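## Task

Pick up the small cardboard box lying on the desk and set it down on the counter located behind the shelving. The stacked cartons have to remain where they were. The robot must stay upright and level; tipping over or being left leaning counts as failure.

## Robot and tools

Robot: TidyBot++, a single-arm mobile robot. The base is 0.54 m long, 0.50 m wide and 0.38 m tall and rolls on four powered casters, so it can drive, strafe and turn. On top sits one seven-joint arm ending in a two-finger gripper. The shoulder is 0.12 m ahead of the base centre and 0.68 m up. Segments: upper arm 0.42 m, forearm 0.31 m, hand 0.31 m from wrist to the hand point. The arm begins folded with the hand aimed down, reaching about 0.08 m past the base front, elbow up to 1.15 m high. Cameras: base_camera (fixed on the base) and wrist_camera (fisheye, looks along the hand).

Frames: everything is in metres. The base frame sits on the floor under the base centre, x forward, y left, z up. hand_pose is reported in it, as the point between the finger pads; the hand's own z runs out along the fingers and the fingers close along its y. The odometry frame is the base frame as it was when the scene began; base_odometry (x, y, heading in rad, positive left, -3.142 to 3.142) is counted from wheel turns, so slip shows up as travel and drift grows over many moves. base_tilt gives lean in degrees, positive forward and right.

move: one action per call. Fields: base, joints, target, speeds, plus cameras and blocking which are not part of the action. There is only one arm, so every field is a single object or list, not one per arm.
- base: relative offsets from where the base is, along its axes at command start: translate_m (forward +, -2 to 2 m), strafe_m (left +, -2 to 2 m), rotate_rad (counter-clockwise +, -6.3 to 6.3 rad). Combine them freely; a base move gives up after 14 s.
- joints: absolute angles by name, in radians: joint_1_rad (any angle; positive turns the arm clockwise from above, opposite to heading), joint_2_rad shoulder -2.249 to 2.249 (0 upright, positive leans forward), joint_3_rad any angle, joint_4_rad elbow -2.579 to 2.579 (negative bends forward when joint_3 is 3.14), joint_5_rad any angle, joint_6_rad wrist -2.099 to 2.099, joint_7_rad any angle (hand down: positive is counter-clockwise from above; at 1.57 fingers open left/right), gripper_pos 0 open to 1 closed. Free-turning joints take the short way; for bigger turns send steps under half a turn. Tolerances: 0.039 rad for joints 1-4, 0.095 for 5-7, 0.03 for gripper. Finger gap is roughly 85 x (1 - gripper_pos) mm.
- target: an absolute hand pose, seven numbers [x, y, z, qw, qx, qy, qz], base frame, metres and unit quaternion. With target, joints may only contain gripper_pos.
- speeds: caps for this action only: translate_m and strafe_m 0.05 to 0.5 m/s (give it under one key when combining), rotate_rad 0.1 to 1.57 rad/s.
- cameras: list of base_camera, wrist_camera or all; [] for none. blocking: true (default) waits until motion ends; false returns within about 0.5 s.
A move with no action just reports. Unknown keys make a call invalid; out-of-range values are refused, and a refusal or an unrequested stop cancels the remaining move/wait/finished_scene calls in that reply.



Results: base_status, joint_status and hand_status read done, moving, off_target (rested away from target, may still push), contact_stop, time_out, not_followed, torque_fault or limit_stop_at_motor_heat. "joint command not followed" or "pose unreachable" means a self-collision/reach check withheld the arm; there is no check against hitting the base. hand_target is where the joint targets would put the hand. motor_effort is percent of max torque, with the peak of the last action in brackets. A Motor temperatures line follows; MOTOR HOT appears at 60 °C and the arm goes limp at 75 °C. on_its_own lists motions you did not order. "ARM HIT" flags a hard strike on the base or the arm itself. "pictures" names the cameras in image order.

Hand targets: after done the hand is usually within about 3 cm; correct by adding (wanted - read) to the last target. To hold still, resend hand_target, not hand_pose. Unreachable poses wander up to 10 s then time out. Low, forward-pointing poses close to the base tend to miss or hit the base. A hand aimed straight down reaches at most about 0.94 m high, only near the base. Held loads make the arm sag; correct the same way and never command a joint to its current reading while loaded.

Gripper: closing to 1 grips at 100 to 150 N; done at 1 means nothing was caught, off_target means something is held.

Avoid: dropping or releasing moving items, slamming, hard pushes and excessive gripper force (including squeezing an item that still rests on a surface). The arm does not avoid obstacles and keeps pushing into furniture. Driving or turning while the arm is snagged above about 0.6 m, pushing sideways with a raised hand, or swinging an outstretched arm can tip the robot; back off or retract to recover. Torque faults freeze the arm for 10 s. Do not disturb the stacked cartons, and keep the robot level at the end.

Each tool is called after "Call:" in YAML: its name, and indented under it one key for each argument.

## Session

Call:
move:
  joints: {"joint_6_rad": 0.5}

Call:
move:
  joints: {"joint_1_rad": 2.0}
  cameras: ["wrist_camera"]

Scene clock: 1.93 s.
Motor temperatures (°C): [38 32 34 33 39 42 40]
move: done
base_odometry: x=+0.000 y=+0.000 heading=+0.000
base_tilt: forward=-0.6 right=+0.0
base_status: not commanded
joint_positions: joint_1_rad=+0.004 joint_2_rad=-0.388 joint_3_rad=+3.161 joint_4_rad=-2.535 joint_5_rad=+0.048 joint_6_rad=+0.455 joint_7_rad=+1.606 gripper_pos=+0.000
joint_status: all done
motor_effort: joint_1_rad=+0(1) joint_2_rad=-6(6) joint_3_rad=+1(1) joint_4_rad=+19(19) joint_5_rad=-1(1) joint_6_rad=+9(10) joint_7_rad=+0(2)
hand_pose: x=+0.5327 y=-0.0025 z=+0.8623 quat_wxyz=(+0.023, +0.748, +0.026, +0.662) (m; base frame)
hand_target: x=+0.5326 y=-0.0020 z=+0.8718 quat_wxyz=(+0.022, +0.736, +0.026, +0.676) (m; base frame)
hand_status: not commanded
pictures: base_camera, wrist_camera
camera_calibration:
wrist_camera: T_world_to_cam=[[-0.0031556, -0.999682, 0.0250131, -0.0226283], [-0.102628, -0.0245574, -0.994417, 0.971276], [0.994715, -0.00570503, -0.102518, -0.30672], [0, 0, 0, 1]] pos_world=[0.404707, -0.000518974, 0.934975]

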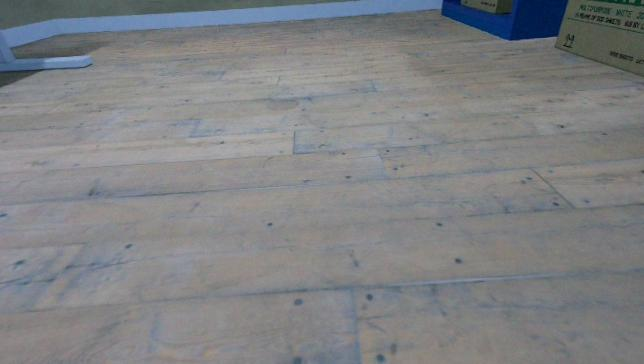

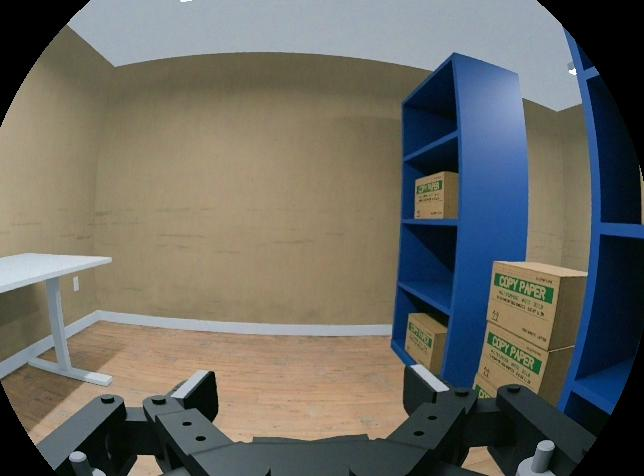

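Scene clock: 5.07 s.
Motor temperatures (°C): [38 32 34 33 39 42 40]
move: done
base_odometry: x=+0.000 y=+0.000 heading=+0.000
base_tilt: forward=-0.5 right=-0.1
base_status: not commanded
joint_positions: joint_1_rad=+1.984 joint_2_rad=-0.388 joint_3_rad=+3.161 joint_4_rad=-2.535 joint_5_rad=+0.048 joint_6_rad=+0.456 joint_7_rad=+1.606 gripper_pos=+0.000
joint_status: all done
motor_effort: joint_1_rad=+0(1) joint_2_rad=-5(6) joint_3_rad=+0(2) joint_4_rad=+19(19) joint_5_rad=+0(1) joint_6_rad=+9(9) joint_7_rad=-1(1)
hand_pose: x=-0.0479 y=-0.3785 z=+0.8624 quat_wxyz=(+0.566, +0.432, -0.611, +0.345) (m; base frame)
hand_target: x=-0.0534 y=-0.3759 z=+0.8718 quat_wxyz=(+0.580, +0.420, -0.605, +0.348) (m; base frame)
hand_status: not commanded
pictures: wrist_camera
camera_calibration:
wrist_camera: T_world_to_cam=[[-0.915865, 0.400704, 0.0250496, 0.0858608], [0.0181131, 0.103568, -0.994457, 0.956827], [-0.401078, -0.910335, -0.102112, -0.141007], [0, 0, 0, 1]] pos_world=[0.00475094, -0.261865, 0.934974]

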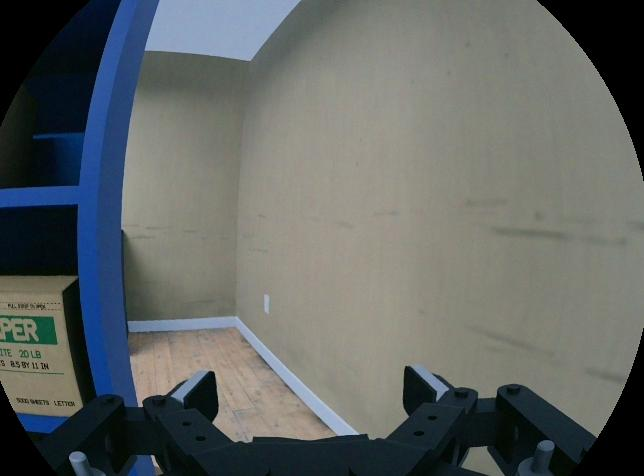

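Call:
move:
  joints: {"joint_1_rad": 4.9}
  cameras: ["wrist_camera"]

Scene clock: 14.30 s.
Motor temperatures (°C): [38 32 34 33 39 42 40]
move: done
base_odometry: x=+0.000 y=+0.000 heading=+0.000
base_tilt: forward=-0.6 right=-0.1
base_status: not commanded
joint_positions: joint_1_rad=+4.884 joint_2_rad=-0.388 joint_3_rad=+3.161 joint_4_rad=-2.535 joint_5_rad=+0.048 joint_6_rad=+0.456 joint_7_rad=+1.606 gripper_pos=+0.000
joint_status: all done
motor_effort: joint_1_rad=+0(2) joint_2_rad=-5(6) joint_3_rad=+1(2) joint_4_rad=+19(19) joint_5_rad=-1(1) joint_6_rad=+9(9) joint_7_rad=-1(1)
hand_pose: x=+0.1905 y=+0.4075 z=+0.8625 quat_wxyz=(+0.410, -0.555, -0.502, -0.521) (m; base frame)
hand_target: x=+0.1965 y=+0.4063 z=+0.8718 quat_wxyz=(+0.415, -0.549, -0.490, -0.534) (m; base frame)
hand_status: not commanded
pictures: wrist_camera
camera_calibration:
wrist_camera: T_world_to_cam=[[0.98515, -0.169855, 0.0250696, -0.140389], [0.00723748, -0.104801, -0.994467, 0.958199], [0.171542, 0.979881, -0.102015, -0.20921], [0, 0, 0, 1]] pos_world=[0.167257, 0.281575, 0.935074]

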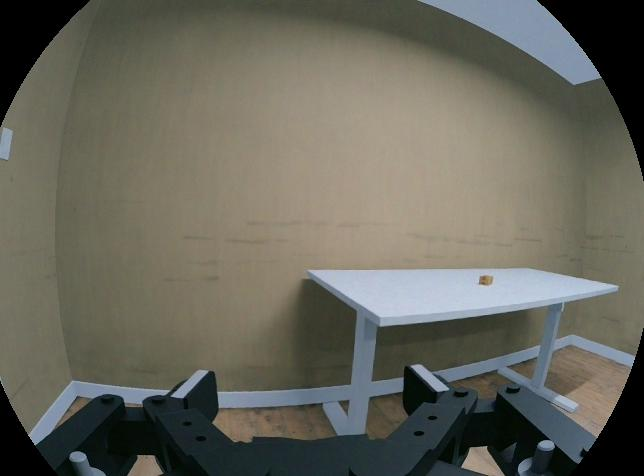

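Call:
move:
  joints: {"joint_1_rad": 6.30, "joint_2_rad": 0.18, "joint_3_rad": 3.125, "joint_4_rad": -0.96, "joint_5_rad": -0.05, "joint_6_rad": -2.02, "joint_7_rad": 1.53}
  base: {"translate_m": 1.077, "strafe_m": 0.10, "rotate_rad": 1.62}

Scene clock: 39.93 s.
Motor temperatures (°C): [38 32 34 33 39 42 40]
move: done
base_odometry: x=+1.077 y=+0.100 heading=+1.621
base_tilt: forward=-0.6 right=-0.1
base_status: done
joint_positions: joint_1_rad=+6.295 joint_2_rad=+0.174 joint_3_rad=+3.147 joint_4_rad=-0.966 joint_5_rad=+0.011 joint_6_rad=-1.964 joint_7_rad=+1.606 gripper_pos=+0.000
joint_status: all done
motor_effort: joint_1_rad=+0(3) joint_2_rad=-21(23) joint_3_rad=+1(3) joint_4_rad=+15(21) joint_5_rad=+0(1) joint_6_rad=+1(10) joint_7_rad=+0(2)
hand_pose: x=+0.4894 y=-0.0077 z=+0.9164 quat_wxyz=(-0.006, -1.000, -0.007, -0.019) (m; base frame)
hand_target: x=+0.4739 y=+0.0145 z=+0.9162 quat_wxyz=(+0.024, -1.000, +0.010, +0.010) (m; base frame)
hand_status: not commanded
pictures: base_camera, wrist_camera
camera_calibration:
wrist_camera: T_world_to_cam=[[-0.0305615, -0.999396, 0.0165292, -0.00811274], [-0.99794, 0.0295754, -0.0569277, 0.599996], [0.0564044, -0.018235, -0.998241, 1.02178], [0, 0, 0, 1]] pos_world=[0.54088, -0.00722086, 1.05427]

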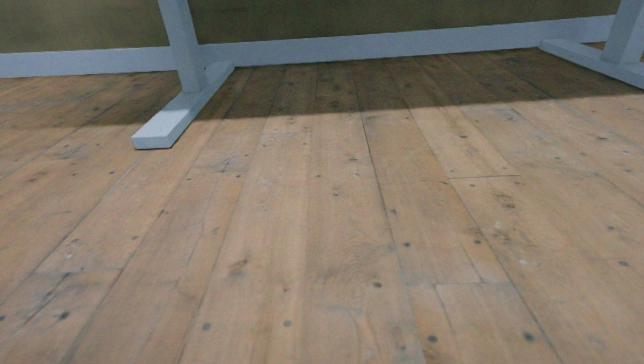

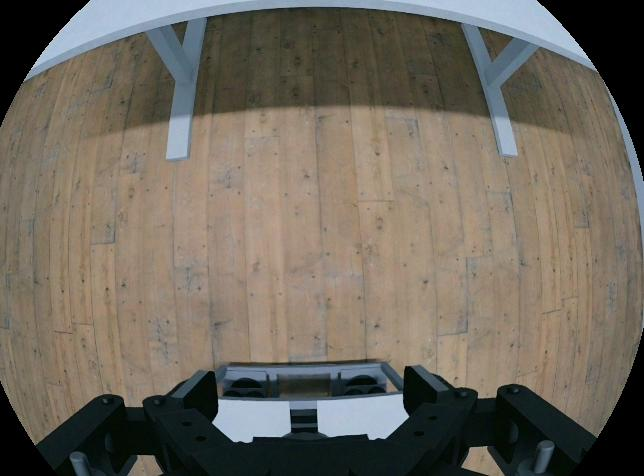

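Call:
move:
  base: {"translate_m": 0.5, "rotate_rad": 0.04}

Call:
zoom_image:
  camera: "wrist_camera"
  region: [200, 0, 450, 200]

Scene clock: 48.63 s.
Motor temperatures (°C): [38 32 34 33 39 42 40]
move: done
base_odometry: x=+1.052 y=+0.600 heading=+1.660
base_tilt: forward=-0.5 right=-0.1
base_status: done
joint_positions: joint_1_rad=+6.295 joint_2_rad=+0.192 joint_3_rad=+3.141 joint_4_rad=-0.964 joint_5_rad=+0.006 joint_6_rad=-1.969 joint_7_rad=+1.606 gripper_pos=+0.000
joint_status: not commanded
motor_effort: joint_1_rad=+1(2) joint_2_rad=-22(26) joint_3_rad=+0(2) joint_4_rad=+15(16) joint_5_rad=+0(1) joint_6_rad=+1(2) joint_7_rad=-1(1)
hand_pose: x=+0.4924 y=-0.0048 z=+0.9103 quat_wxyz=(-0.003, -1.000, -0.010, -0.008) (m; base frame)
hand_target: x=+0.4739 y=+0.0145 z=+0.9162 quat_wxyz=(+0.024, -1.000, +0.010, +0.010) (m; base frame)
hand_status: not commanded
pictures: base_camera, wrist_camera
camera_calibration:
wrist_camera: T_world_to_cam=[[-0.023421, -0.999655, 0.0119219, -0.00440596], [-0.999094, 0.0229808, -0.0358061, 0.583724], [0.0355198, -0.0127498, -0.999288, 1.02684], [0, 0, 0, 1]] pos_world=[0.546619, -0.00472693, 1.04706]

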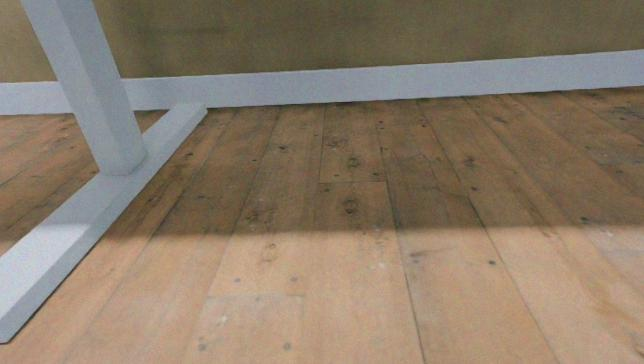

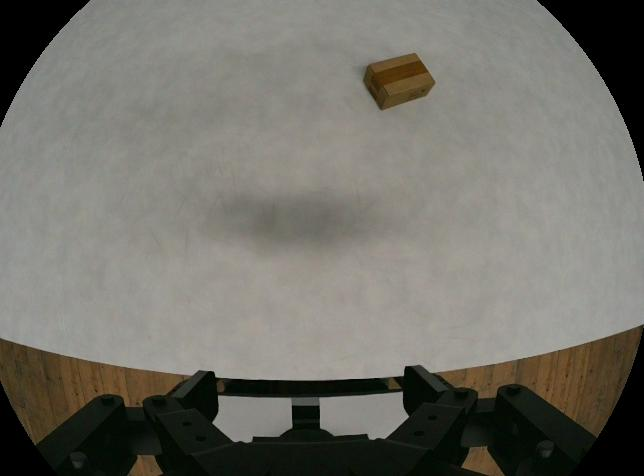

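Scaled by 2.016.

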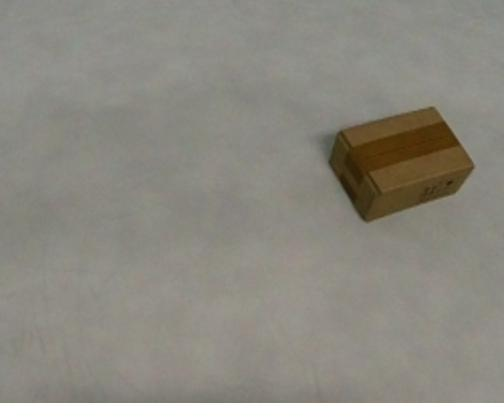

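Call:
move:
  base: {"translate_m": 0.13, "strafe_m": -0.105}
  cameras: []

Call:
move:
  joints: {"joint_1_rad": 6.283, "joint_2_rad": 0.475, "joint_3_rad": 3.135, "joint_4_rad": -0.897, "joint_5_rad": -0.03, "joint_6_rad": -1.71, "joint_7_rad": 2.066}

Scene clock: 86.80 s.
Motor temperatures (°C): [38 32 34 33 39 42 40]
move: done
base_odometry: x=+1.145 y=+0.739 heading=+1.661
base_tilt: forward=-0.5 right=+0.0
base_status: done
joint_positions: joint_1_rad=+6.298 joint_2_rad=+0.194 joint_3_rad=+3.141 joint_4_rad=-0.963 joint_5_rad=+0.006 joint_6_rad=-1.970 joint_7_rad=+1.606 gripper_pos=+0.000
joint_status: not commanded
motor_effort: joint_1_rad=+0(2) joint_2_rad=-22(26) joint_3_rad=+0(2) joint_4_rad=+15(15) joint_5_rad=+0(1) joint_6_rad=+1(2) joint_7_rad=-1(1)
hand_pose: x=+0.4924 y=-0.0055 z=+0.9098 quat_wxyz=(-0.003, -1.000, -0.009, -0.007) (m; base frame)
hand_target: x=+0.4739 y=+0.0145 z=+0.9162 quat_wxyz=(+0.024, -1.000, +0.010, +0.010) (m; base frame)
hand_status: not commanded
pictures: none
No camera images: "cameras" was empty.

Scene clock: 88.53 s.
Motor temperatures (°C): [38 32 34 33 39 42 40]
move: done
base_odometry: x=+1.145 y=+0.739 heading=+1.661
base_tilt: forward=-0.5 right=+0.0
base_status: not commanded
joint_positions: joint_1_rad=+6.297 joint_2_rad=+0.490 joint_3_rad=+3.141 joint_4_rad=-0.902 joint_5_rad=+0.006 joint_6_rad=-1.765 joint_7_rad=+1.988 gripper_pos=+0.000
joint_status: all done
motor_effort: joint_1_rad=+0(1) joint_2_rad=-34(38) joint_3_rad=+0(1) joint_4_rad=+16(18) joint_5_rad=+0(1) joint_6_rad=+1(3) joint_7_rad=-1(2)
hand_pose: x=+0.6217 y=-0.0073 z=+0.7980 quat_wxyz=(-0.001, -0.980, -0.200, +0.008) (m; base frame)
hand_target: x=+0.6380 y=+0.0133 z=+0.8075 quat_wxyz=(+0.009, -0.968, -0.250, -0.033) (m; base frame)
hand_status: not commanded
pictures: base_camera, wrist_camera
camera_calibration:
wrist_camera: T_world_to_cam=[[0.350972, -0.936366, 0.00606575, -0.230162], [-0.936371, -0.350996, -0.00338246, 0.641342], [0.00529628, -0.00449264, -0.999976, 0.929402], [0, 0, 0, 1]] pos_world=[0.676392, 0.0137678, 0.932945]

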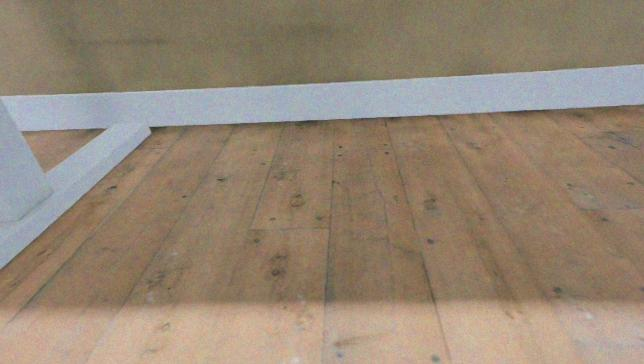

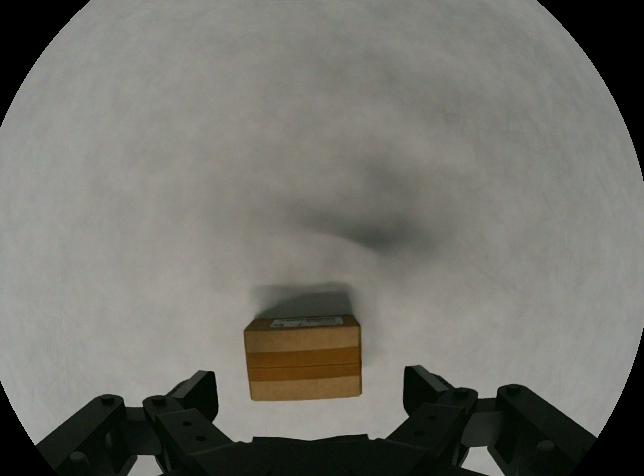

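Call:
move:
  joints: {"joint_1_rad": 6.275, "joint_2_rad": 0.456, "joint_4_rad": -1.072, "joint_6_rad": -1.555, "joint_7_rad": 2.12}
  cameras: ["wrist_camera"]

Scene clock: 103.33 s.
Motor temperatures (°C): [38 33 34 33 39 42 40]
move: done
base_odometry: x=+1.145 y=+0.739 heading=+1.661
base_tilt: forward=-0.5 right=-0.1
base_status: not commanded
joint_positions: joint_1_rad=+6.292 joint_2_rad=+0.478 joint_3_rad=+3.141 joint_4_rad=-1.057 joint_5_rad=+0.006 joint_6_rad=-1.613 joint_7_rad=+2.042 gripper_pos=+0.000
joint_status: all done
motor_effort: joint_1_rad=+0(1) joint_2_rad=-33(35) joint_3_rad=+0(0) joint_4_rad=+16(18) joint_5_rad=+0(1) joint_6_rad=+1(3) joint_7_rad=+0(2)
hand_pose: x=+0.6248 y=-0.0045 z=+0.7552 quat_wxyz=(-0.002, -0.973, -0.230, +0.004) (m; base frame)
hand_target: x=+0.6363 y=+0.0177 z=+0.7625 quat_wxyz=(+0.008, -0.960, -0.278, -0.033) (m; base frame)
hand_status: not commanded
pictures: wrist_camera
camera_calibration:
wrist_camera: T_world_to_cam=[[0.407276, -0.913266, 0.00842781, -0.26519], [-0.913215, -0.407348, -0.0103173, 0.635617], [0.0128555, -0.00349441, -0.999911, 0.881836], [0, 0, 0, 1]] pos_world=[0.677124, 0.0198102, 0.89055]

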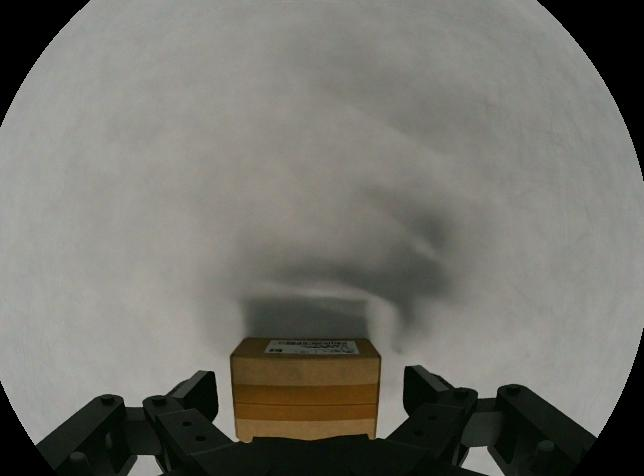

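Call:
move:
  joints: {"gripper_pos": 0.35}
  cameras: ["wrist_camera"]

Scene clock: 107.83 s.
Motor temperatures (°C): [38 33 34 33 39 42 40]
move: off_target
base_odometry: x=+1.145 y=+0.739 heading=+1.661
base_tilt: forward=-0.5 right=-0.1
base_status: not commanded
joint_positions: joint_1_rad=+6.292 joint_2_rad=+0.474 joint_3_rad=+3.141 joint_4_rad=-1.058 joint_5_rad=+0.006 joint_6_rad=-1.609 joint_7_rad=+2.043 gripper_pos=+0.314
joint_status: gripper_pos off_target (ended at +0.314, target +0.350)
motor_effort: joint_1_rad=+0(1) joint_2_rad=-34(34) joint_3_rad=+0(0) joint_4_rad=+16(17) joint_5_rad=+0(1) joint_6_rad=+1(2) joint_7_rad=-1(1)
hand_pose: x=+0.6254 y=-0.0044 z=+0.7570 quat_wxyz=(-0.003, -0.973, -0.230, +0.000) (m; base frame)
hand_target: x=+0.6363 y=+0.0177 z=+0.7625 quat_wxyz=(+0.008, -0.960, -0.278, -0.033) (m; base frame)
hand_status: not commanded
pictures: wrist_camera
camera_calibration:
wrist_camera: T_world_to_cam=[[0.408421, -0.912723, 0.0113682, -0.2684], [-0.912575, -0.408564, -0.0167804, 0.640757], [0.0199605, -0.00352088, -0.999795, 0.879032], [0, 0, 0, 1]] pos_world=[0.676814, 0.0199112, 0.892655]

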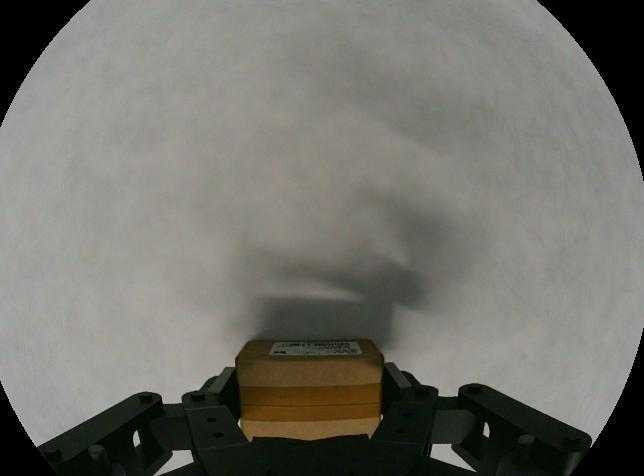

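Call:
move:
  joints: {"joint_2_rad": 0.42, "joint_4_rad": -0.88, "joint_6_rad": -1.80}
  cameras: ["wrist_camera"]

Call:
move:
  joints: {"joint_1_rad": 6.283, "joint_2_rad": 0.18, "joint_4_rad": -0.96, "joint_6_rad": -2.02, "gripper_pos": 0.4}
  cameras: ["wrist_camera"]

Scene clock: 116.00 s.
Motor temperatures (°C): [38 34 34 33 39 42 40]
move: done
base_odometry: x=+1.145 y=+0.739 heading=+1.661
base_tilt: forward=-0.5 right=+0.0
base_status: not commanded
joint_positions: joint_1_rad=+6.292 joint_2_rad=+0.432 joint_3_rad=+3.141 joint_4_rad=-0.882 joint_5_rad=+0.006 joint_6_rad=-1.746 joint_7_rad=+2.044 gripper_pos=+0.314
joint_status: all done
motor_effort: joint_1_rad=+0(1) joint_2_rad=-32(37) joint_3_rad=+0(1) joint_4_rad=+16(18) joint_5_rad=+0(1) joint_6_rad=+2(3) joint_7_rad=-1(1)
hand_pose: x=+0.6246 y=-0.0044 z=+0.8332 quat_wxyz=(-0.012, -0.972, -0.230, -0.039) (m; base frame)
hand_target: x=+0.6061 y=+0.0169 z=+0.8393 quat_wxyz=(+0.010, -0.959, -0.281, -0.024) (m; base frame)
hand_status: not commanded
pictures: wrist_camera
camera_calibration:
wrist_camera: T_world_to_cam=[[0.40549, -0.913001, 0.0448012, -0.294907], [-0.908539, -0.407936, -0.0902517, 0.700017], [0.100676, -0.00410753, -0.994911, 0.900803], [0, 0, 0, 1]] pos_world=[0.664885, 0.0200116, 0.972608]

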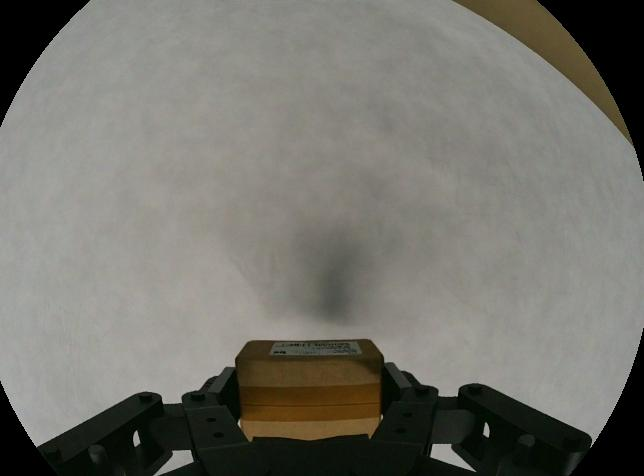

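Scene clock: 117.60 s.
Motor temperatures (°C): [38 34 34 33 39 42 40]
move: off_target
base_odometry: x=+1.145 y=+0.739 heading=+1.661
base_tilt: forward=-0.5 right=-0.1
base_status: not commanded
joint_positions: joint_1_rad=+6.292 joint_2_rad=+0.184 joint_3_rad=+3.141 joint_4_rad=-0.944 joint_5_rad=+0.006 joint_6_rad=-1.964 joint_7_rad=+2.044 gripper_pos=+0.314
joint_status: gripper_pos off_target (ended at +0.314, target +0.400); the others done
motor_effort: joint_1_rad=+0(1) joint_2_rad=-22(35) joint_3_rad=+1(1) joint_4_rad=+15(17) joint_5_rad=+0(1) joint_6_rad=+1(3) joint_7_rad=-1(1)
hand_pose: x=+0.4955 y=-0.0033 z=+0.9193 quat_wxyz=(-0.008, -0.973, -0.229, -0.024) (m; base frame)
hand_target: x=+0.4740 y=+0.0118 z=+0.9160 quat_wxyz=(+0.016, -0.960, -0.280, +0.005) (m; base frame)
hand_status: not commanded
pictures: wrist_camera
camera_calibration:
wrist_camera: T_world_to_cam=[[0.405707, -0.913455, 0.0316458, -0.233407], [-0.911356, -0.406923, -0.0620032, 0.566366], [0.0695146, -0.00368542, -0.997574, 1.01735], [0, 0, 0, 1]] pos_world=[0.540134, 0.0210102, 1.05739]

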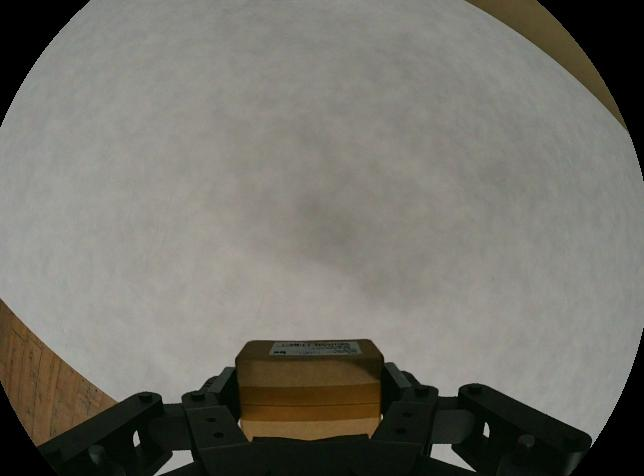

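Call:
move:
  base: {"translate_m": -0.3}
  cameras: ["wrist_camera"]

Call:
move:
  base: {"translate_m": -0.33, "strafe_m": 1.5, "rotate_rad": -3.14}

Scene clock: 132.13 s.
Motor temperatures (°C): [38 34 34 33 39 42 40]
move: done
base_odometry: x=+1.172 y=+0.440 heading=+1.661
base_tilt: forward=-0.5 right=-0.1
base_status: done
joint_positions: joint_1_rad=+6.291 joint_2_rad=+0.182 joint_3_rad=+3.141 joint_4_rad=-0.945 joint_5_rad=+0.006 joint_6_rad=-1.971 joint_7_rad=+2.044 gripper_pos=+0.314
joint_status: not commanded
motor_effort: joint_1_rad=+0(1) joint_2_rad=-22(26) joint_3_rad=+0(1) joint_4_rad=+15(16) joint_5_rad=+0(1) joint_6_rad=+1(2) joint_7_rad=-1(1)
hand_pose: x=+0.4928 y=-0.0029 z=+0.9194 quat_wxyz=(-0.008, -0.973, -0.230, -0.021) (m; base frame)
hand_target: x=+0.4740 y=+0.0118 z=+0.9160 quat_wxyz=(+0.016, -0.960, -0.280, +0.005) (m; base frame)
hand_status: not commanded
pictures: wrist_camera
camera_calibration:
wrist_camera: T_world_to_cam=[[0.406639, -0.913129, 0.0289648, -0.229983], [-0.911414, -0.407654, -0.0560641, 0.558654], [0.0630014, -0.00360106, -0.998007, 1.02124], [0, 0, 0, 1]] pos_world=[0.538345, 0.0214106, 1.05718]

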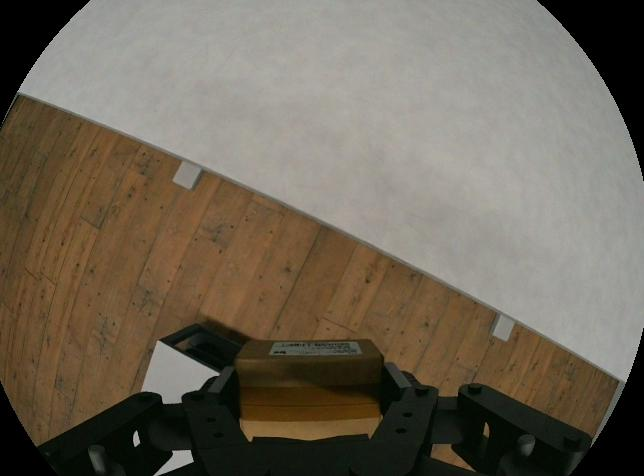

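Scene clock: 137.23 s.
Motor temperatures (°C): [38 34 34 33 39 42 40]
move: done
base_odometry: x=-0.292 y=-0.024 heading=-1.480
base_tilt: forward=-0.5 right=+0.0
base_status: done
joint_positions: joint_1_rad=+6.288 joint_2_rad=+0.190 joint_3_rad=+3.141 joint_4_rad=-0.945 joint_5_rad=+0.006 joint_6_rad=-1.971 joint_7_rad=+2.044 gripper_pos=+0.314
joint_status: not commanded
motor_effort: joint_1_rad=+1(3) joint_2_rad=-23(25) joint_3_rad=+1(2) joint_4_rad=+15(16) joint_5_rad=+0(1) joint_6_rad=+2(2) joint_7_rad=+0(2)
hand_pose: x=+0.4946 y=-0.0018 z=+0.9165 quat_wxyz=(-0.007, -0.973, -0.231, -0.017) (m; base frame)
hand_target: x=+0.4740 y=+0.0118 z=+0.9160 quat_wxyz=(+0.016, -0.960, -0.280, +0.005) (m; base frame)
hand_status: not commanded
pictures: base_camera, wrist_camera
camera_calibration:
wrist_camera: T_world_to_cam=[[0.409778, -0.911822, 0.0257644, -0.228159], [-0.910508, -0.410573, -0.0490375, 0.553649], [0.0552917, -0.00336423, -0.998465, 1.02252], [0, 0, 0, 1]] pos_world=[0.54106, 0.0227126, 1.05398]

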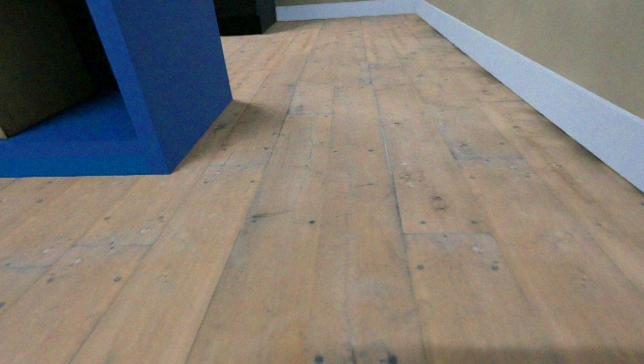

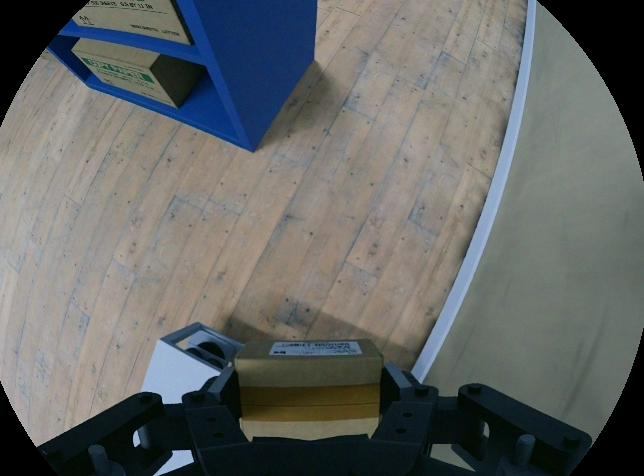

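Call:
move:
  base: {"translate_m": 1.77, "strafe_m": -0.065, "rotate_rad": -0.015}
  cameras: ["base_camera"]

Call:
move:
  base: {"strafe_m": 1.0}

Scene clock: 151.40 s.
Motor temperatures (°C): [38 34 34 33 39 42 40]
move: done
base_odometry: x=-0.196 y=-1.792 heading=-1.495
base_tilt: forward=-0.5 right=-0.1
base_status: done
joint_positions: joint_1_rad=+6.287 joint_2_rad=+0.192 joint_3_rad=+3.141 joint_4_rad=-0.946 joint_5_rad=+0.006 joint_6_rad=-1.971 joint_7_rad=+2.044 gripper_pos=+0.314
joint_status: not commanded
motor_effort: joint_1_rad=+0(3) joint_2_rad=-22(25) joint_3_rad=+0(2) joint_4_rad=+15(16) joint_5_rad=+0(1) joint_6_rad=+1(2) joint_7_rad=+0(1)
hand_pose: x=+0.4946 y=-0.0017 z=+0.9158 quat_wxyz=(-0.006, -0.973, -0.231, -0.015) (m; base frame)
hand_target: x=+0.4740 y=+0.0118 z=+0.9160 quat_wxyz=(+0.016, -0.960, -0.280, +0.005) (m; base frame)
hand_status: not commanded
pictures: base_camera

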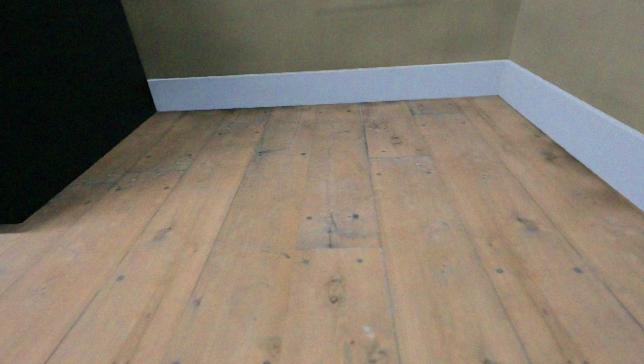

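Scene clock: 154.73 s.
Motor temperatures (°C): [38 34 34 33 39 42 40]
move: done
base_odometry: x=+0.802 y=-1.717 heading=-1.495
base_tilt: forward=-0.5 right=-0.1
base_status: done
joint_positions: joint_1_rad=+6.286 joint_2_rad=+0.191 joint_3_rad=+3.141 joint_4_rad=-0.946 joint_5_rad=+0.006 joint_6_rad=-1.971 joint_7_rad=+2.044 gripper_pos=+0.314
joint_status: not commanded
motor_effort: joint_1_rad=+0(2) joint_2_rad=-22(23) joint_3_rad=+1(2) joint_4_rad=+15(16) joint_5_rad=+0(1) joint_6_rad=+1(2) joint_7_rad=+0(1)
hand_pose: x=+0.4946 y=-0.0010 z=+0.9158 quat_wxyz=(-0.006, -0.973, -0.232, -0.015) (m; base frame)
hand_target: x=+0.4740 y=+0.0118 z=+0.9160 quat_wxyz=(+0.016, -0.960, -0.280, +0.005) (m; base frame)
hand_status: not commanded
pictures: base_camera, wrist_camera
camera_calibration:
wrist_camera: T_world_to_cam=[[0.411759, -0.910961, 0.024608, -0.227356], [-0.909774, -0.412481, -0.0465859, 0.55141], [0.0525883, -0.00320554, -0.998611, 1.02322], [0, 0, 0, 1]] pos_world=[0.541465, 0.023614, 1.05308]

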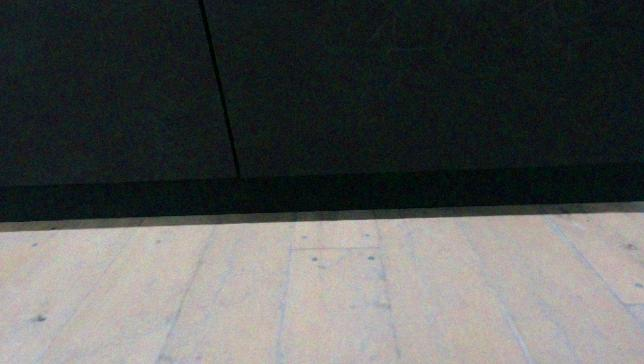

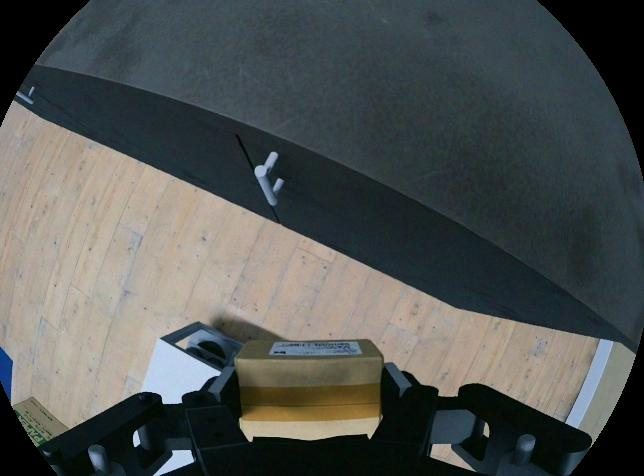

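Call:
move:
  base: {"translate_m": 0.275}
  speeds: {"translate_m": 0.3}
  cameras: ["wrist_camera"]

Call:
move:
  joints: {"joint_2_rad": 0.20, "joint_4_rad": -1.016, "joint_6_rad": -1.91}
  cameras: []

Scene clock: 164.43 s.
Motor temperatures (°C): [38 34 34 33 39 42 40]
move: done
base_odometry: x=+0.823 y=-1.991 heading=-1.495
base_tilt: forward=-0.5 right=+0.0
base_status: done
joint_positions: joint_1_rad=+6.286 joint_2_rad=+0.191 joint_3_rad=+3.141 joint_4_rad=-0.946 joint_5_rad=+0.006 joint_6_rad=-1.972 joint_7_rad=+2.044 gripper_pos=+0.314
joint_status: not commanded
motor_effort: joint_1_rad=+0(1) joint_2_rad=-22(25) joint_3_rad=+0(1) joint_4_rad=+15(16) joint_5_rad=+0(1) joint_6_rad=+1(2) joint_7_rad=-1(1)
hand_pose: x=+0.4944 y=-0.0010 z=+0.9157 quat_wxyz=(-0.006, -0.973, -0.232, -0.015) (m; base frame)
hand_target: x=+0.4740 y=+0.0118 z=+0.9160 quat_wxyz=(+0.016, -0.960, -0.280, +0.005) (m; base frame)
hand_status: not commanded
pictures: wrist_camera
camera_calibration:
wrist_camera: T_world_to_cam=[[0.411808, -0.910949, 0.0241992, -0.226909], [-0.909809, -0.412506, -0.0456775, 0.550379], [0.0515922, -0.0032063, -0.998663, 1.02371], [0, 0, 0, 1]] pos_world=[0.541367, 0.023614, 1.05298]

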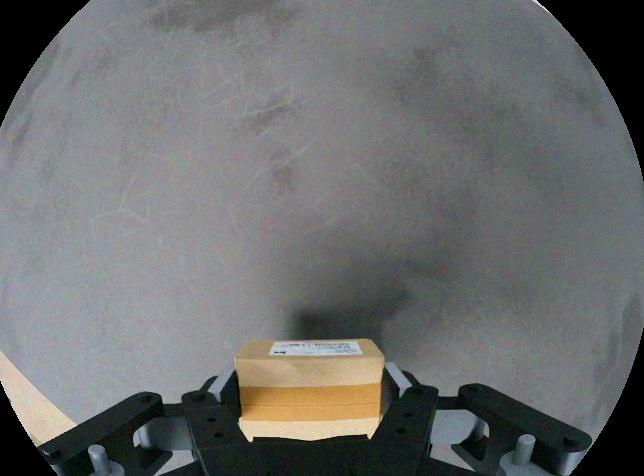

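Scene clock: 165.30 s.
Motor temperatures (°C): [38 34 34 33 39 42 40]
move: done
base_odometry: x=+0.823 y=-1.991 heading=-1.495
base_tilt: forward=-0.5 right=-0.1
base_status: not commanded
joint_positions: joint_1_rad=+6.286 joint_2_rad=+0.205 joint_3_rad=+3.141 joint_4_rad=-1.003 joint_5_rad=+0.006 joint_6_rad=-1.933 joint_7_rad=+2.044 gripper_pos=+0.314
joint_status: all done
motor_effort: joint_1_rad=+0(1) joint_2_rad=-23(25) joint_3_rad=+0(1) joint_4_rad=+15(16) joint_5_rad=+0(1) joint_6_rad=+1(3) joint_7_rad=-1(1)
hand_pose: x=+0.4986 y=-0.0010 z=+0.8943 quat_wxyz=(-0.003, -0.973, -0.232, +0.000) (m; base frame)
hand_target: x=+0.5020 y=+0.0124 z=+0.8923 quat_wxyz=(+0.012, -0.960, -0.279, -0.011) (m; base frame)
hand_status: not commanded
pictures: none
No camera images: "cameras" was empty.

Call:
move:
  joints: {"joint_2_rad": 0.20, "joint_4_rad": -1.036, "joint_6_rad": -1.885}
  cameras: []

Scene clock: 168.20 s.
Motor temperatures (°C): [38 34 34 33 39 42 40]
move: done
base_odometry: x=+0.823 y=-1.991 heading=-1.495
base_tilt: forward=-0.5 right=-0.1
base_status: not commanded
joint_positions: joint_1_rad=+6.286 joint_2_rad=+0.205 joint_3_rad=+3.141 joint_4_rad=-1.023 joint_5_rad=+0.006 joint_6_rad=-1.923 joint_7_rad=+2.044 gripper_pos=+0.314
joint_status: all done
motor_effort: joint_1_rad=+0(1) joint_2_rad=-24(25) joint_3_rad=+1(1) joint_4_rad=+16(16) joint_5_rad=+0(1) joint_6_rad=+1(2) joint_7_rad=-1(1)
hand_pose: x=+0.4978 y=-0.0010 z=+0.8880 quat_wxyz=(-0.001, -0.973, -0.232, +0.005) (m; base frame)
hand_target: x=+0.5057 y=+0.0125 z=+0.8864 quat_wxyz=(+0.012, -0.960, -0.279, -0.014) (m; base frame)
hand_status: not commanded
pictures: none
No camera images: "cameras" was empty.

Call:
move:
  joints: {"joint_4_rad": -1.050, "joint_6_rad": -1.87}
  cameras: []

Scene clock: 171.23 s.
Motor temperatures (°C): [38 34 34 33 39 42 40]
move: done
base_odometry: x=+0.823 y=-1.991 heading=-1.495
base_tilt: forward=-0.5 right=-0.1
base_status: not commanded
joint_positions: joint_1_rad=+6.286 joint_2_rad=+0.204 joint_3_rad=+3.141 joint_4_rad=-1.033 joint_5_rad=+0.006 joint_6_rad=-1.917 joint_7_rad=+2.044 gripper_pos=+0.314
joint_status: all done
motor_effort: joint_1_rad=-1(1) joint_2_rad=-22(23) joint_3_rad=+0(0) joint_4_rad=+14(16) joint_5_rad=-1(1) joint_6_rad=+1(2) joint_7_rad=-1(1)
hand_pose: x=+0.4976 y=-0.0010 z=+0.8858 quat_wxyz=(-0.001, -0.973, -0.232, +0.006) (m; base frame)
hand_target: x=+0.5074 y=+0.0126 z=+0.8822 quat_wxyz=(+0.012, -0.960, -0.279, -0.014) (m; base frame)
hand_status: not commanded
pictures: none
No camera images: "cameras" was empty.

Call:
move:
  joints: {"joint_4_rad": -1.058}
  cameras: ["wrist_camera"]

Scene clock: 175.07 s.
Motor temperatures (°C): [38 34 34 33 39 42 40]
move: done
base_odometry: x=+0.823 y=-1.991 heading=-1.495
base_tilt: forward=-0.5 right=-0.1
base_status: not commanded
joint_positions: joint_1_rad=+6.286 joint_2_rad=+0.203 joint_3_rad=+3.141 joint_4_rad=-1.034 joint_5_rad=+0.006 joint_6_rad=-1.916 joint_7_rad=+2.044 gripper_pos=+0.314
joint_status: all done
motor_effort: joint_1_rad=-1(1) joint_2_rad=-21(22) joint_3_rad=+0(1) joint_4_rad=+14(14) joint_5_rad=-1(2) joint_6_rad=+0(1) joint_7_rad=+0(1)
hand_pose: x=+0.4975 y=-0.0010 z=+0.8857 quat_wxyz=(-0.001, -0.973, -0.232, +0.006) (m; base frame)
hand_target: x=+0.5057 y=+0.0126 z=+0.8798 quat_wxyz=(+0.013, -0.960, -0.279, -0.011) (m; base frame)
hand_status: not commanded
pictures: wrist_camera
camera_calibration:
wrist_camera: T_world_to_cam=[[0.412863, -0.910769, 0.0065838, -0.212426], [-0.91075, -0.412903, -0.00673709, 0.517845], [0.0088544, -0.00321471, -0.999956, 1.016], [0, 0, 0, 1]] pos_world=[0.550334, 0.0236143, 1.02085]

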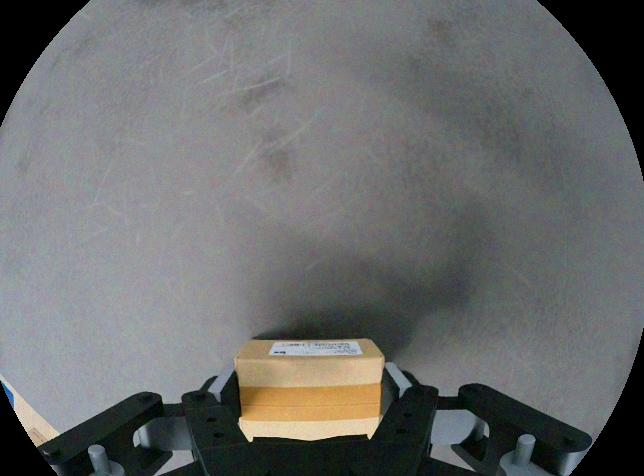

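Call:
move:
  joints: {"gripper_pos": 0.0}
  cameras: ["wrist_camera"]

Call:
move:
  joints: {"joint_2_rad": 0.225, "joint_4_rad": -0.89, "joint_6_rad": -2.06}
  cameras: ["wrist_camera"]

Call:
move:
  joints: {"joint_2_rad": 0.0}
  cameras: ["wrist_camera"]

Scene clock: 180.63 s.
Motor temperatures (°C): [38 34 34 33 39 42 40]
move: done
base_odometry: x=+0.823 y=-1.991 heading=-1.495
base_tilt: forward=-0.5 right=-0.1
base_status: not commanded
joint_positions: joint_1_rad=+6.286 joint_2_rad=+0.203 joint_3_rad=+3.141 joint_4_rad=-1.043 joint_5_rad=+0.006 joint_6_rad=-1.916 joint_7_rad=+2.044 gripper_pos=+0.000
joint_status: all done
motor_effort: joint_1_rad=+0(1) joint_2_rad=-23(24) joint_3_rad=+0(1) joint_4_rad=+15(16) joint_5_rad=+0(1) joint_6_rad=+1(1) joint_7_rad=-1(1)
hand_pose: x=+0.4956 y=-0.0010 z=+0.8830 quat_wxyz=(+0.000, -0.973, -0.232, +0.010) (m; base frame)
hand_target: x=+0.5057 y=+0.0126 z=+0.8798 quat_wxyz=(+0.013, -0.960, -0.279, -0.011) (m; base frame)
hand_status: not commanded
pictures: wrist_camera
camera_calibration:
wrist_camera: T_world_to_cam=[[0.412902, -0.910771, 0.00278432, -0.208277], [-0.910776, -0.412899, 0.00164396, 0.508684], [-0.000347631, -0.00321468, -0.999995, 1.0179], [0, 0, 0, 1]] pos_world=[0.549648, 0.0236143, 1.01764]

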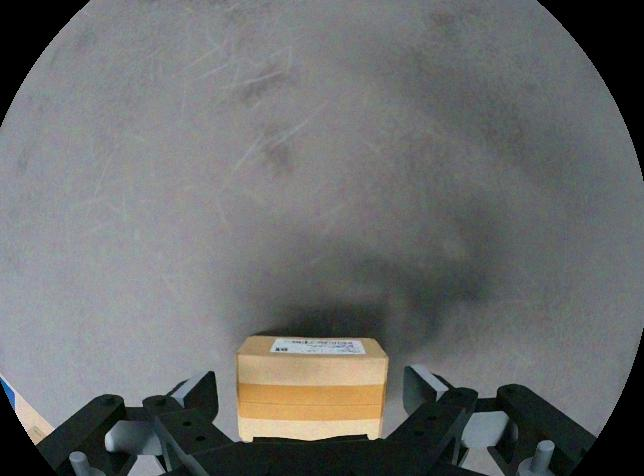

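Scene clock: 181.73 s.
Motor temperatures (°C): [38 34 34 33 39 42 40]
move: done
base_odometry: x=+0.823 y=-1.991 heading=-1.495
base_tilt: forward=-0.5 right=+0.0
base_status: not commanded
joint_positions: joint_1_rad=+6.286 joint_2_rad=+0.220 joint_3_rad=+3.141 joint_4_rad=-0.894 joint_5_rad=+0.006 joint_6_rad=-2.008 joint_7_rad=+2.044 gripper_pos=+0.000
joint_status: all done
motor_effort: joint_1_rad=+0(1) joint_2_rad=-23(26) joint_3_rad=+0(1) joint_4_rad=+15(16) joint_5_rad=+0(1) joint_6_rad=+1(3) joint_7_rad=-1(1)
hand_pose: x=+0.4990 y=-0.0010 z=+0.9199 quat_wxyz=(-0.005, -0.973, -0.232, -0.009) (m; base frame)
hand_target: x=+0.4845 y=+0.0117 z=+0.9194 quat_wxyz=(+0.018, -0.960, -0.281, +0.012) (m; base frame)
hand_status: not commanded
pictures: wrist_camera
camera_calibration:
wrist_camera: T_world_to_cam=[[0.411958, -0.911003, 0.0190645, -0.224255], [-0.910352, -0.412387, -0.034595, 0.544877], [0.0393781, -0.0031037, -0.99922, 1.03425], [0, 0, 0, 1]] pos_world=[0.547686, 0.0236137, 1.05657]

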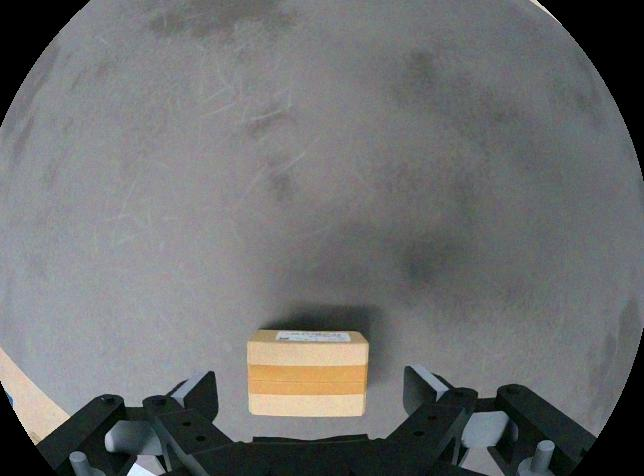

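Scene clock: 183.27 s.
Motor temperatures (°C): [38 34 34 33 39 42 40]
move: done
base_odometry: x=+0.822 y=-1.991 heading=-1.495
base_tilt: forward=-0.5 right=-0.1
base_status: not commanded
joint_positions: joint_1_rad=+6.286 joint_2_rad=+0.000 joint_3_rad=+3.141 joint_4_rad=-0.889 joint_5_rad=+0.006 joint_6_rad=-2.010 joint_7_rad=+2.044 gripper_pos=+0.000
joint_status: all done
motor_effort: joint_1_rad=+0(1) joint_2_rad=-14(26) joint_3_rad=+1(1) joint_4_rad=+14(16) joint_5_rad=+0(1) joint_6_rad=+3(4) joint_7_rad=+0(1)
hand_pose: x=+0.4378 y=-0.0008 z=+0.9984 quat_wxyz=(-0.031, -0.966, -0.230, -0.117) (m; base frame)
hand_target: x=+0.4223 y=+0.0116 z=+0.9949 quat_wxyz=(-0.014, -0.955, -0.281, -0.095) (m; base frame)
hand_status: not commanded
pictures: wrist_camera
camera_calibration:
wrist_camera: T_world_to_cam=[[0.397569, -0.91096, 0.109955, -0.28487], [-0.880296, -0.412478, -0.234393, 0.678256], [0.258877, -0.00360565, -0.965904, 0.985792], [0, 0, 0, 1]] pos_world=[0.455123, 0.0238146, 1.14248]

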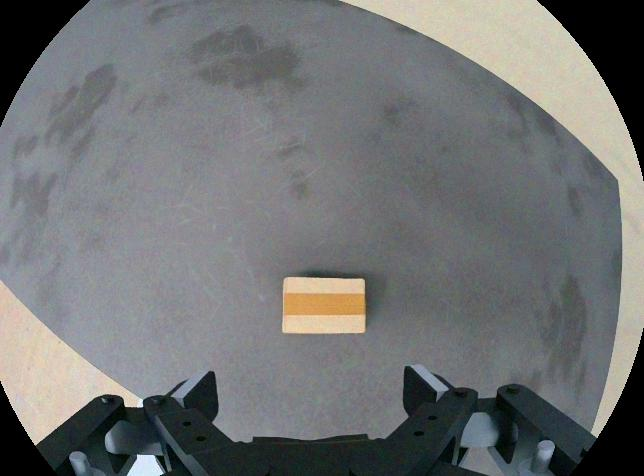

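Call:
finished_scene:
  scene: 3

The scene is finished: the task was done.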